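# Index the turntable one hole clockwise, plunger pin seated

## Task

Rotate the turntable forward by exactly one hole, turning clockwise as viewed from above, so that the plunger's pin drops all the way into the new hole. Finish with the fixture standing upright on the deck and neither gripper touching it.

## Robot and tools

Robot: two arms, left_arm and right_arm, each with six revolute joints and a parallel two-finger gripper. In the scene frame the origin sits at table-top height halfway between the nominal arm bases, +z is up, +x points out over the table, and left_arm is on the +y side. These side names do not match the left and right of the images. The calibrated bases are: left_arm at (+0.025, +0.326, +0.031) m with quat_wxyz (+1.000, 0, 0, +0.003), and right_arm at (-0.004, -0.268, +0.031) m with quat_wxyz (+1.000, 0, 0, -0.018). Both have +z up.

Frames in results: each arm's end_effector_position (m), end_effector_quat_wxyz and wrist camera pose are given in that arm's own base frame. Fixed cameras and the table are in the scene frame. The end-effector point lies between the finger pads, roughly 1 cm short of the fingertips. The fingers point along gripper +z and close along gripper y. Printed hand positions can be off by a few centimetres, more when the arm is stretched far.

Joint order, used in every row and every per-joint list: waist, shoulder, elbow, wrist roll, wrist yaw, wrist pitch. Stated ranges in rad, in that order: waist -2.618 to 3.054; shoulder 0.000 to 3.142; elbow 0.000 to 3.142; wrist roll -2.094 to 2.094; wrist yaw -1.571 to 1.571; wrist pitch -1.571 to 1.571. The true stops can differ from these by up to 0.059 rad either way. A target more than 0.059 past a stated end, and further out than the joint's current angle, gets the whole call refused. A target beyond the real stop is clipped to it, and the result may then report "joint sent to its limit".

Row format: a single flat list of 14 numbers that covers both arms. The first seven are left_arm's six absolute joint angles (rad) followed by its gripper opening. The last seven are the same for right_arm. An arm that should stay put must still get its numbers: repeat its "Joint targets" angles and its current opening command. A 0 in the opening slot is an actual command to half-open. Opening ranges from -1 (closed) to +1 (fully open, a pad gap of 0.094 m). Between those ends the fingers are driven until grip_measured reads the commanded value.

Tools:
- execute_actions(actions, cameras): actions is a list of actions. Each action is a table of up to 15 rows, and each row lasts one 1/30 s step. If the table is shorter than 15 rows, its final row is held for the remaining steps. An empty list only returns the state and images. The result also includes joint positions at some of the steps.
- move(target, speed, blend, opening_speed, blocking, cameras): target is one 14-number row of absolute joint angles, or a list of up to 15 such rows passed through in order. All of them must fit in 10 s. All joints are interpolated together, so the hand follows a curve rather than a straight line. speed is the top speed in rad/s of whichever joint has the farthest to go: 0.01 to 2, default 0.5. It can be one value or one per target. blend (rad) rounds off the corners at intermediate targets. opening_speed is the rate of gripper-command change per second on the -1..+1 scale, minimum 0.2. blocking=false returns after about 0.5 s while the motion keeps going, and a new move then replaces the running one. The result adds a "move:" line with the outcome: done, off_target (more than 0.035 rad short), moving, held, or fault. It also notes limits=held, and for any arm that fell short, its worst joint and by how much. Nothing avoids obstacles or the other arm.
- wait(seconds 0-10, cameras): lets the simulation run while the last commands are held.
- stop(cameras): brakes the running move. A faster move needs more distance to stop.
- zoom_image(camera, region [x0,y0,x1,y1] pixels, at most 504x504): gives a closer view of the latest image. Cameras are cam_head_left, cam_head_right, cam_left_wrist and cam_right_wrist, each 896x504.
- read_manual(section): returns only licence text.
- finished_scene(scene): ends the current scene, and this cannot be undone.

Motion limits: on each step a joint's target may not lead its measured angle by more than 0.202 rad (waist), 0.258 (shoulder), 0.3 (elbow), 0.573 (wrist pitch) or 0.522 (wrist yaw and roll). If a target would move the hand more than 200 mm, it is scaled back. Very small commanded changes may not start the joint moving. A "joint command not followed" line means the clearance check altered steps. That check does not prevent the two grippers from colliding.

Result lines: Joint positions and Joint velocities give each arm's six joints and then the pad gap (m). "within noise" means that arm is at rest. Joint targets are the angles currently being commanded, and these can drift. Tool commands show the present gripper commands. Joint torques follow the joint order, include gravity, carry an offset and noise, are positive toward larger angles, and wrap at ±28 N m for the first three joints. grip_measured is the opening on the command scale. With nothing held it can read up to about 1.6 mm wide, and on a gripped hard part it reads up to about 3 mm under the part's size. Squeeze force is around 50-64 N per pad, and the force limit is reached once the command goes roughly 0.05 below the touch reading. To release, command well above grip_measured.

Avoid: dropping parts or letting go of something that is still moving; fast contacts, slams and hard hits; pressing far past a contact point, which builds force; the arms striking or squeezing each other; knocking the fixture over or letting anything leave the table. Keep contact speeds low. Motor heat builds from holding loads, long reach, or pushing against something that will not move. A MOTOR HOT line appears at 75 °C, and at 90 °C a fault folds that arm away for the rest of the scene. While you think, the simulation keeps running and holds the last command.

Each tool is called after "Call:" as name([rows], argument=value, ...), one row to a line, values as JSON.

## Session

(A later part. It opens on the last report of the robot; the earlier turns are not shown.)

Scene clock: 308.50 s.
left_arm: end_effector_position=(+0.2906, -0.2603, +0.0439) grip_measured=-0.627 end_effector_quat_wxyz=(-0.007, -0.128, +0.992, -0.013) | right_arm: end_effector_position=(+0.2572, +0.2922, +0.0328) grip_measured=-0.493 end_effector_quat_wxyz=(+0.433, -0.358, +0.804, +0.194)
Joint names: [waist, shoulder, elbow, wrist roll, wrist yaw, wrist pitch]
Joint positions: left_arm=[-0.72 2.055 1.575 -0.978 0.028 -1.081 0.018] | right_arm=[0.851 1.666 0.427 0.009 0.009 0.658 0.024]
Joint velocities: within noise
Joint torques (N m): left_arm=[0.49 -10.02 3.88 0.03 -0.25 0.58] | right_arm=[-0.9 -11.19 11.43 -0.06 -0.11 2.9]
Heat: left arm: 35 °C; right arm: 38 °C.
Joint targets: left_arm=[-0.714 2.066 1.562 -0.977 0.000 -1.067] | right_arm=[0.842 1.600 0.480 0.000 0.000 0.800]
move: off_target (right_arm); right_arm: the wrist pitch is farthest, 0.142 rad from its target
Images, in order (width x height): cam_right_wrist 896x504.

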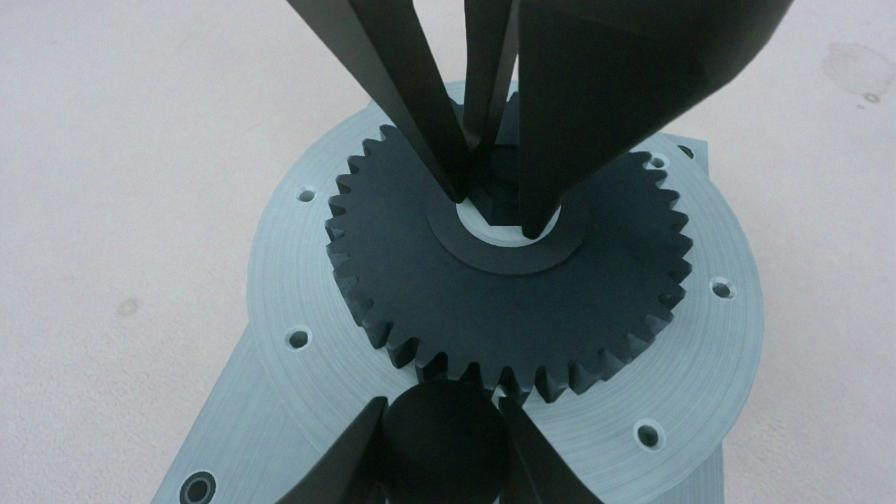

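Call:
move(target=[-0.714,2.066,1.562,-0.977,0,-1.067,-0.75,0.842,1.56,0.505,0,0,0.86,-0.8], speed=0.1, cameras=["cam_right_wrist","cam_left_wrist"])

Call:
zoom_image(camera="cam_right_wrist", region=[270, 300, 670, 504])

Scene clock: 318.63 s.
left_arm: end_effector_position=(+0.2906, -0.2603, +0.0439) grip_measured=-0.627 end_effector_quat_wxyz=(-0.007, -0.128, +0.992, -0.013) | right_arm: end_effector_position=(+0.2577, +0.2928, +0.0367) grip_measured=-0.493 end_effector_quat_wxyz=(+0.435, -0.357, +0.803, +0.195)
Joint names: [waist, shoulder, elbow, wrist roll, wrist yaw, wrist pitch]
Joint positions: left_arm=[-0.72 2.055 1.575 -0.978 0.028 -1.081 0.018] | right_arm=[0.851 1.651 0.432 0.009 0.009 0.641 0.024]
Joint velocities: within noise
Joint torques (N m): left_arm=[0.53 -10.02 3.86 0.02 -0.25 0.58] | right_arm=[-0.91 -13.11 13.55 -0.07 -0.12 3.61]
Heat: left arm: 35 °C; right arm: 41 °C.
Joint targets: left_arm=[-0.714 2.066 1.562 -0.977 0.000 -1.067] | right_arm=[0.842 1.560 0.505 0.000 0.000 0.860]
move: off_target (right_arm); right_arm: the wrist pitch is farthest, 0.219 rad from its target
Images, in order (width x height): cam_left_wrist 896x504, cam_right_wrist 896x504.

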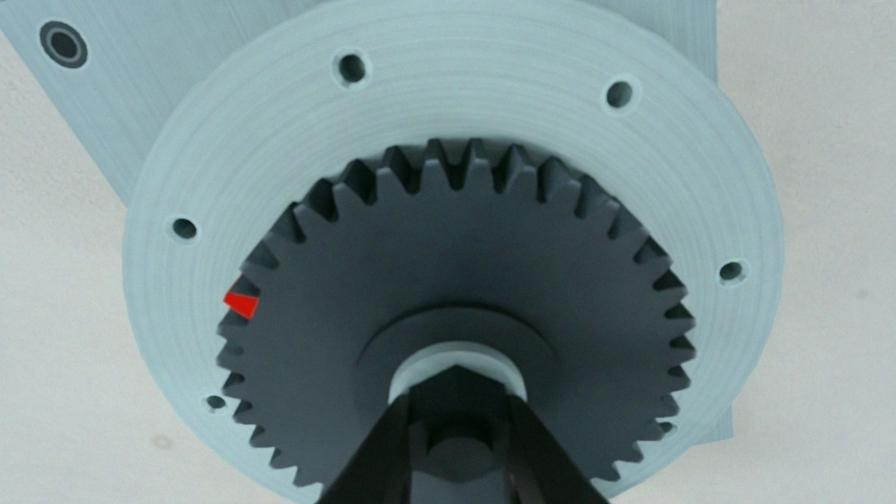

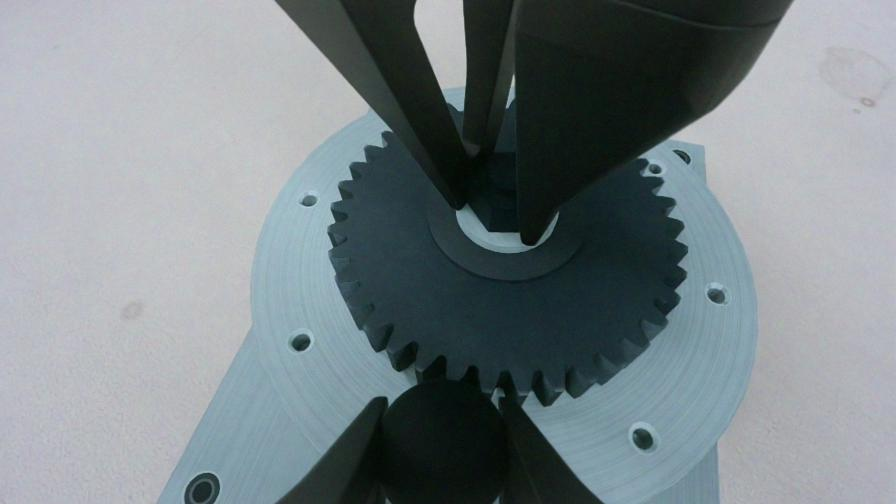

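Scaled by 1.260 from the camera's 896x504 image, which has a finer 1280x720 frame.

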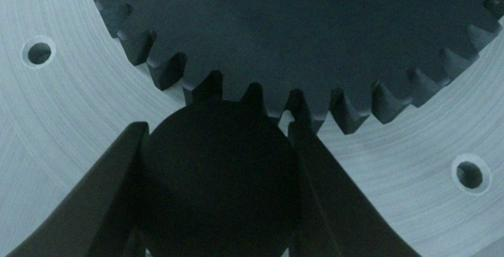

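Call:
move(target=[-0.714,2.066,1.562,-0.977,0,-1.067,-0.9,0.842,1.535,0.535,0,0,0.92,-0.9], speed=0.1, cameras=["cam_right_wrist"])

Call:
zoom_image(camera="cam_right_wrist", region=[270, 300, 670, 504])

Scene clock: 325.50 s.
left_arm: end_effector_position=(+0.2906, -0.2603, +0.0439) grip_measured=-0.627 end_effector_quat_wxyz=(-0.007, -0.128, +0.992, -0.013) | right_arm: end_effector_position=(+0.2562, +0.2911, +0.0327) grip_measured=-0.493 end_effector_quat_wxyz=(+0.428, -0.359, +0.807, +0.192)
Joint names: [waist, shoulder, elbow, wrist roll, wrist yaw, wrist pitch]
Joint positions: left_arm=[-0.72 2.055 1.575 -0.978 0.028 -1.081 0.018] | right_arm=[0.851 1.653 0.432 0.009 0.009 0.625 0.024]
Joint velocities: within noise
Joint torques (N m): left_arm=[0.51 -10.03 3.86 0.03 -0.27 0.6] | right_arm=[-0.06 -6.01 6.41 0.02 -0.01 1.7]
Heat: left arm: 35 °C; right arm: 45 °C.
Joint targets: left_arm=[-0.714 2.066 1.562 -0.977 0.000 -1.067] | right_arm=[0.851 1.650 0.433 0.009 0.009 0.638]
move: held (right_arm; a check stopped the path); limits=held; right_arm: the wrist pitch is farthest, 0.295 rad from its target
joint command not followed: on one or more control steps a check withheld the commanded joint targets of the right arm, and it was not sent them on those steps.
cause: the commanded joint targets, or the way to them, would bring a part of the robot too close to another arm (this arm's fingers and the left arm's wrist (the part past the wrist yaw), at the place that arm is still heading or pushing toward).
Images, in order (width x height): cam_right_wrist 896x504.

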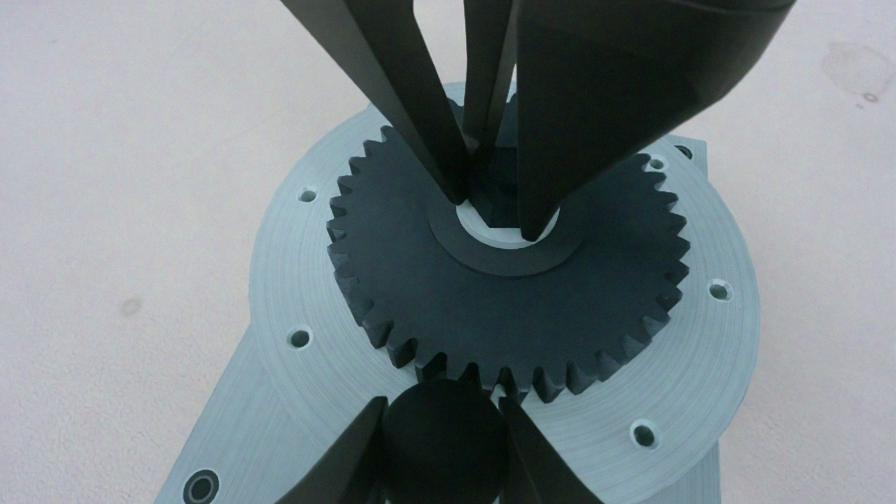

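Scaled by 1.260 from the camera's 896x504 image, which has a finer 1280x720 frame.

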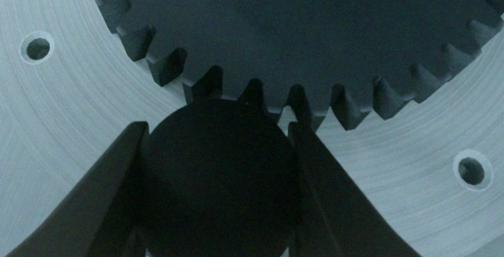

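Call:
move(target=[-0.714,2.066,1.562,-0.977,0,-1.067,-0.9,0.842,1.545,0.505,0,0,0.86,-0.9], speed=0.15, cameras=["cam_right_wrist"])

Call:
zoom_image(camera="cam_right_wrist", region=[270, 300, 670, 504])

Scene clock: 355.53 s.
left_arm: end_effector_position=(+0.2906, -0.2603, +0.0439) grip_measured=-0.627 end_effector_quat_wxyz=(-0.007, -0.128, +0.992, -0.013) | right_arm: end_effector_position=(+0.2575, +0.2925, +0.0376) grip_measured=-0.493 end_effector_quat_wxyz=(+0.434, -0.357, +0.804, +0.195)
Joint names: [waist, shoulder, elbow, wrist roll, wrist yaw, wrist pitch]
Joint positions: left_arm=[-0.72 2.055 1.575 -0.978 0.028 -1.081 0.018] | right_arm=[0.851 1.644 0.433 0.009 0.009 0.632 0.024]
Joint velocities: within noise
Joint torques (N m): left_arm=[0.5 -10.02 3.89 0.03 -0.27 0.58] | right_arm=[-0.88 -13.82 13.44 -0.07 -0.1 3.68]
Heat: left arm: 35 °C; right arm: 41 °C.
Joint targets: left_arm=[-0.714 2.066 1.562 -0.977 0.000 -1.067] | right_arm=[0.842 1.545 0.505 0.000 0.000 0.860]
move: off_target (right_arm); right_arm: the wrist pitch is farthest, 0.228 rad from its target
Images, in order (width x height): cam_right_wrist 896x504.

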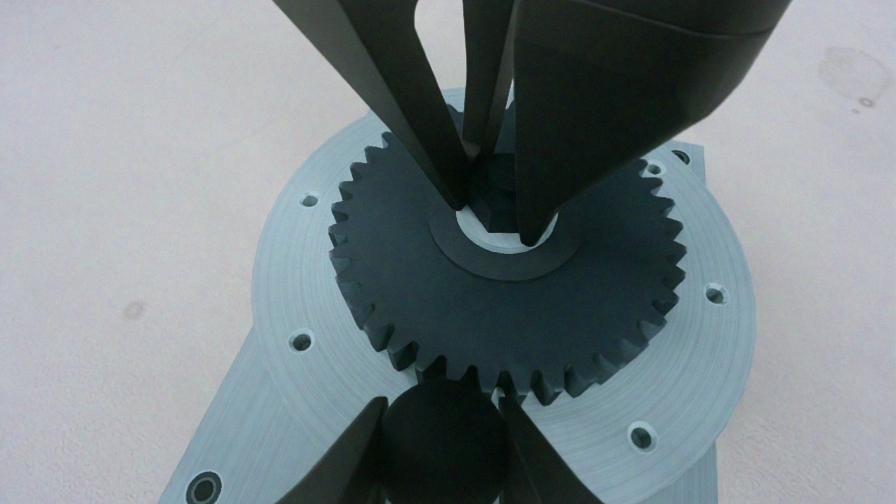

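Scaled by 1.260 from the camera's 896x504 image, which has a finer 1280x720 frame.

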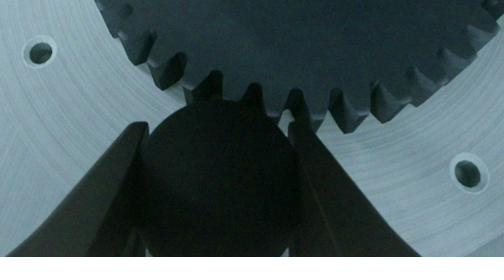

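Call:
move(target=[-0.714,2.066,1.562,-0.75,0.02,-1.067,-0.95,0.842,1.545,0.505,0,0,0.86,-0.9], speed=0.2, cameras=["cam_right_wrist","cam_left_wrist"])

Scene clock: 364.60 s.
left_arm: end_effector_position=(+0.2903, -0.2600, +0.0439) grip_measured=-0.627 end_effector_quat_wxyz=(-0.006, -0.023, +1.000, -0.013) | right_arm: end_effector_position=(+0.2575, +0.2925, +0.0376) grip_measured=-0.493 end_effector_quat_wxyz=(+0.434, -0.357, +0.804, +0.195)
Joint names: [waist, shoulder, elbow, wrist roll, wrist yaw, wrist pitch]
Joint positions: left_arm=[-0.72 2.055 1.575 -0.766 0.028 -1.082 0.018] | right_arm=[0.851 1.644 0.433 0.009 0.009 0.632 0.024]
Joint velocities: within noise
Joint torques (N m): left_arm=[0.5 -9.99 3.86 0.16 -0.06 0.61] | right_arm=[-0.9 -13.81 13.41 -0.07 -0.11 3.68]
Heat: left arm: 35 °C; right arm: 46 °C.
Joint targets: left_arm=[-0.714 2.066 1.562 -0.750 0.020 -1.067] | right_arm=[0.842 1.545 0.505 0.000 0.000 0.860]
move: off_target (right_arm); right_arm: the wrist pitch is farthest, 0.228 rad from its target
Images, in order (width x height): cam_left_wrist 896x504, cam_right_wrist 896x504.

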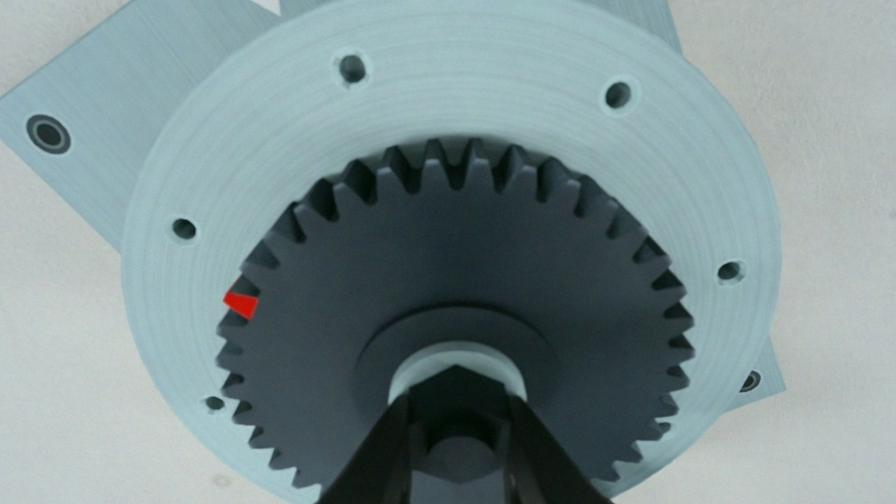

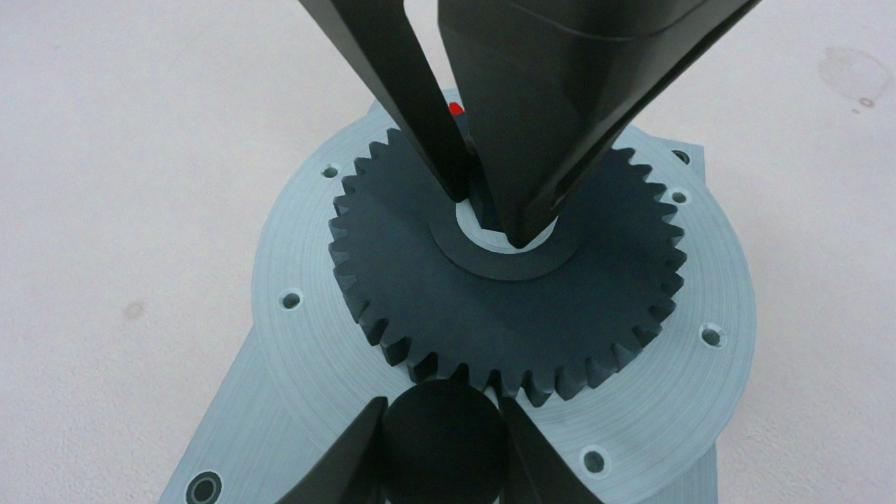

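Call:
move(target=[-0.714,2.066,1.562,-0.178,0.028,-1.067,-0.95,0.842,1.545,0.505,0,0,0.86,-0.9], speed=0.3, cameras=["cam_right_wrist","cam_left_wrist"])

Scene clock: 378.17 s.
left_arm: end_effector_position=(+0.2904, -0.2588, +0.0439) grip_measured=-0.627 end_effector_quat_wxyz=(-0.003, +0.260, +0.965, -0.011) | right_arm: end_effector_position=(+0.2575, +0.2925, +0.0376) grip_measured=-0.493 end_effector_quat_wxyz=(+0.434, -0.359, +0.803, +0.194)
Joint names: [waist, shoulder, elbow, wrist roll, wrist yaw, wrist pitch]
Joint positions: left_arm=[-0.72 2.055 1.575 -0.194 0.023 -1.085 0.018] | right_arm=[0.851 1.644 0.433 0.006 0.009 0.632 0.024]
Joint velocities: within noise
Joint torques (N m): left_arm=[0.49 -9.99 3.92 0.16 0.06 0.63] | right_arm=[-0.94 -13.83 13.38 -0.02 -0.1 3.69]
Heat: left arm: 35 °C; right arm: 50 °C.
Joint targets: left_arm=[-0.714 2.066 1.562 -0.178 0.028 -1.067] | right_arm=[0.842 1.545 0.505 0.000 0.000 0.860]
move: off_target (right_arm); right_arm: the wrist pitch is farthest, 0.228 rad from its target
Images, in order (width x height): cam_left_wrist 896x504, cam_right_wrist 896x504.

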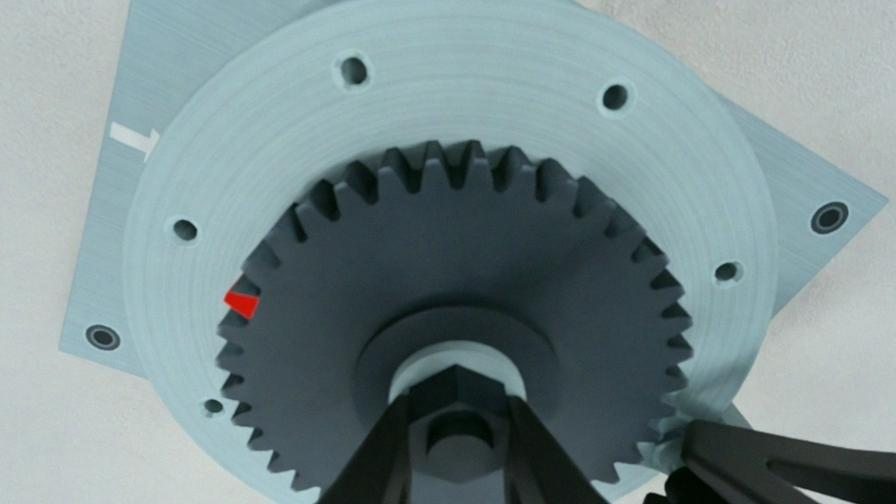

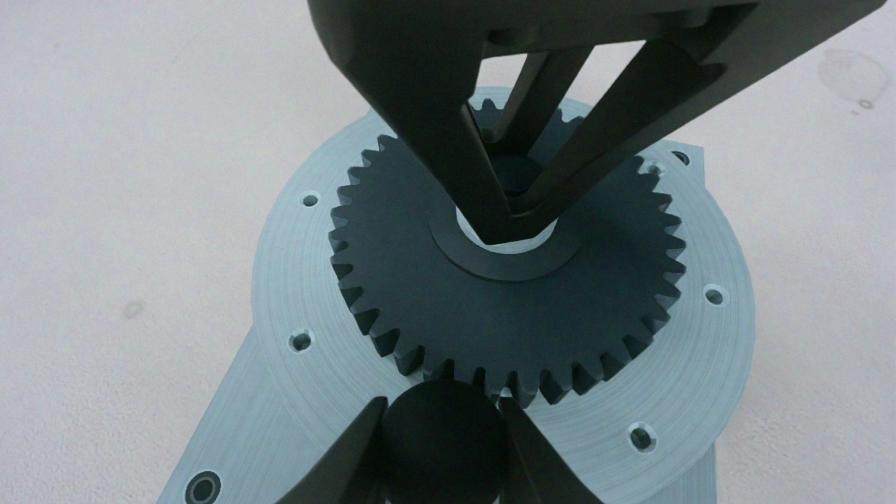

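Call:
move(target=[-0.714,2.066,1.562,-0.178,0.028,-1.067,-0.95,0.842,1.72,0.42,0,0,0.75,-0.9], speed=0.15, cameras=["cam_right_wrist"])

Scene clock: 386.13 s.
left_arm: end_effector_position=(+0.2908, -0.2583, +0.0439) grip_measured=-0.627 end_effector_quat_wxyz=(-0.002, +0.261, +0.965, -0.010) | right_arm: end_effector_position=(+0.2575, +0.2926, +0.0296) grip_measured=-0.493 end_effector_quat_wxyz=(+0.440, -0.357, +0.800, +0.197)
Joint names: [waist, shoulder, elbow, wrist roll, wrist yaw, wrist pitch]
Joint positions: left_arm=[-0.72 2.055 1.575 -0.193 0.019 -1.085 0.018] | right_arm=[0.851 1.696 0.412 0.006 0.009 0.719 0.024]
Joint velocities: within noise
Joint torques (N m): left_arm=[0.49 -10 3.84 0.17 0.08 0.63] | right_arm=[-0.88 -4.19 6.63 -0.03 -0.11 1.9]
Heat: left arm: 35 °C; right arm: 52 °C.
Joint targets: left_arm=[-0.714 2.066 1.562 -0.178 0.028 -1.067] | right_arm=[0.842 1.720 0.420 0.000 0.000 0.750]
move: done
Images, in order (width x height): cam_right_wrist 896x504.

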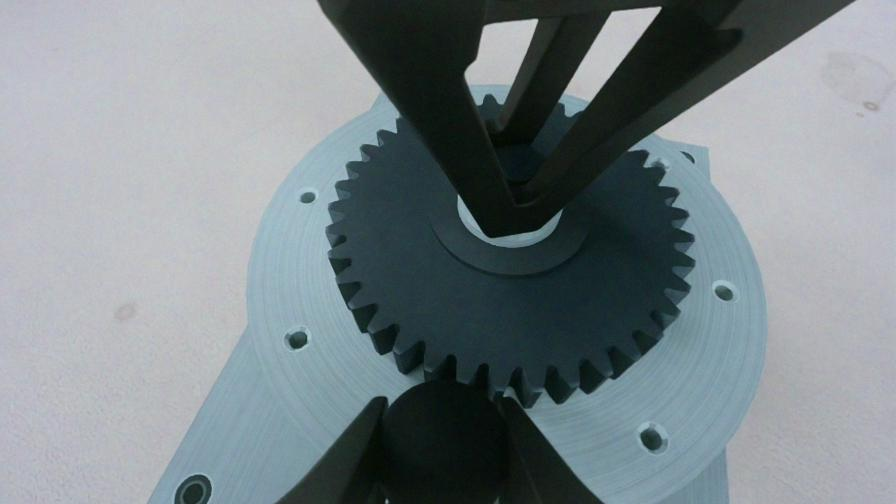

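Call:
move([
  [-0.714,2.066,1.562,-0.178,0.028,-1.067,-0.3,0.842,1.72,0.42,0,0,0.75,0.1],
  [-0.714,2.036,1.728,-0.178,0.028,-1.263,-0.3,0.842,1.53,0.282,0,0,0.74,0.1],
], speed=0.4, opening_speed=0.8)

Call:
zoom_image(camera="cam_right_wrist", region=[270, 100, 770, 500])

Scene clock: 398.93 s.
left_arm: end_effector_position=(+0.2887, -0.2574, +0.0760) grip_measured=-0.302 end_effector_quat_wxyz=(-0.017, +0.263, +0.965, -0.005) | right_arm: end_effector_position=(+0.2403, +0.2729, +0.0464) grip_measured=+0.098 end_effector_quat_wxyz=(+0.461, -0.352, +0.788, +0.206)
Joint names: [waist, shoulder, elbow, wrist roll, wrist yaw, wrist pitch]
Joint positions: left_arm=[-0.72 2.055 1.704 -0.188 0.023 -1.246 0.033] | right_arm=[0.851 1.549 0.291 0.006 0.009 0.747 0.052]
Joint velocities: within noise
Joint torques (N m): left_arm=[0.5 -12.93 6.79 0.11 0.05 0.13] | right_arm=[-0.85 -6.26 5.27 -0.04 -0.11 1.59]
Heat: left arm: 35 °C; right arm: 47 °C.
Joint targets: left_arm=[-0.714 2.036 1.728 -0.178 0.028 -1.263] | right_arm=[0.842 1.530 0.282 0.000 0.000 0.740]
move: done

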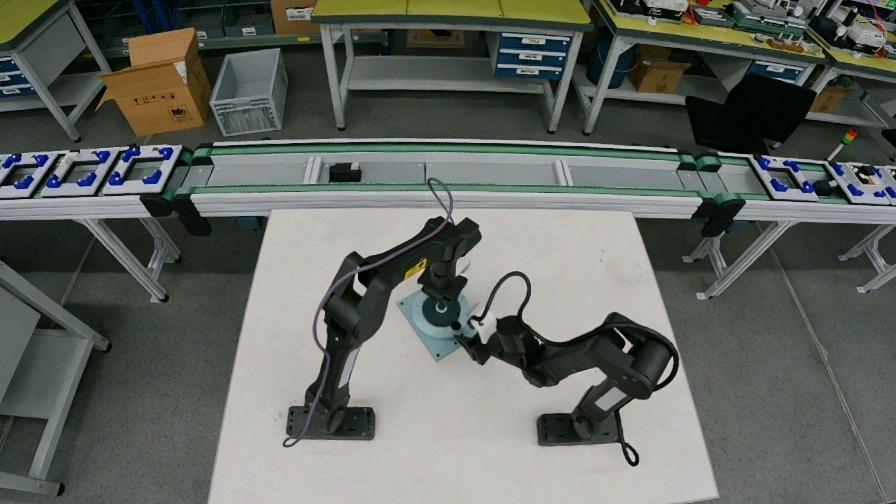

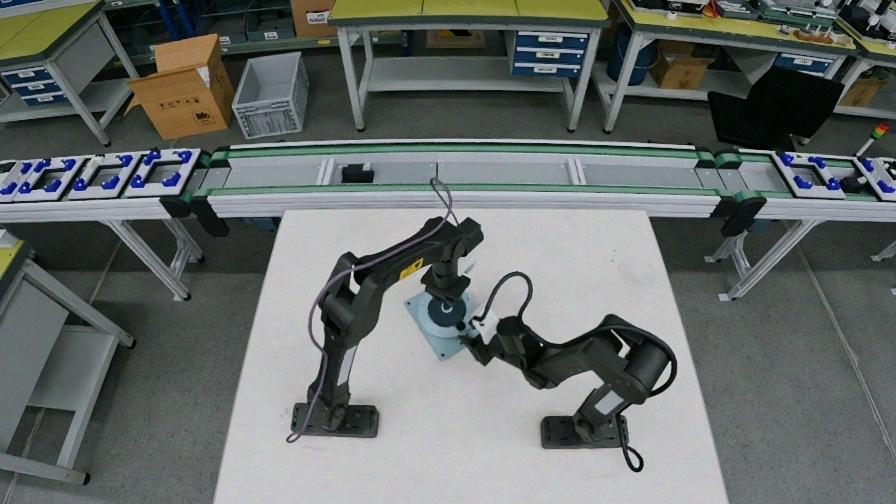

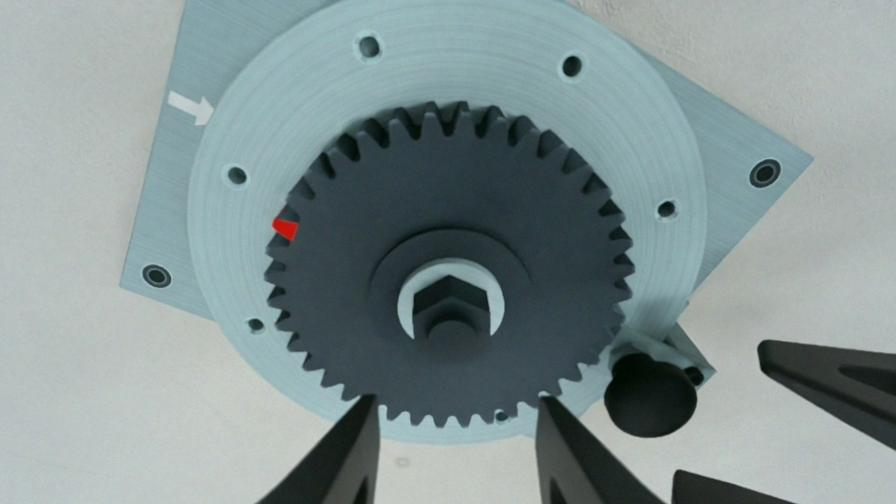

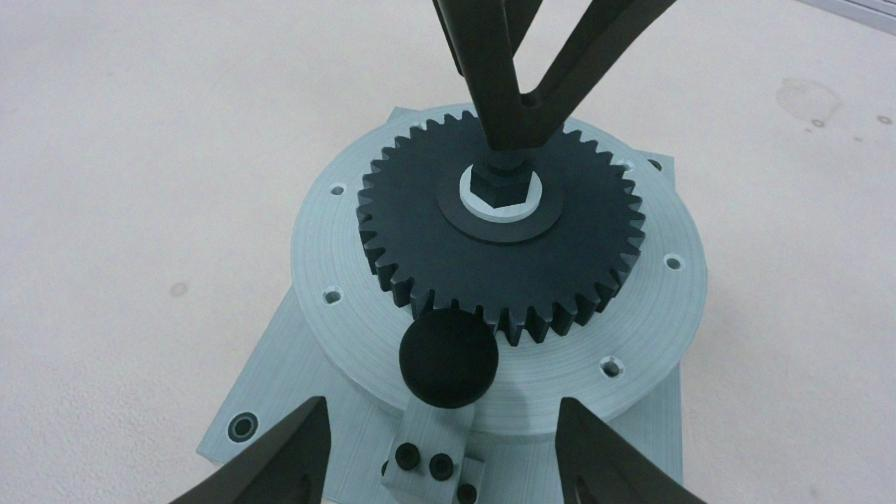

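Scaled by 1.008 from the camera's 896x504 image, which has a finer 1280x720 frame.

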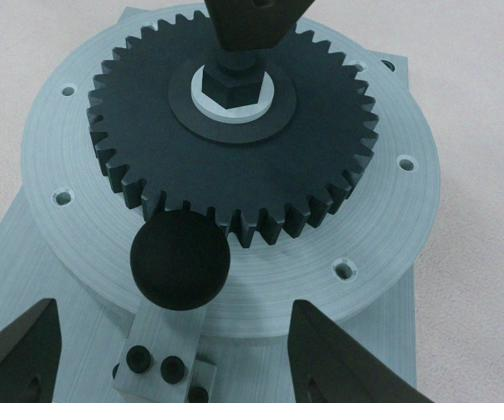

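Call:
finished_scene(scene=1)

The scene is finished: the task was done.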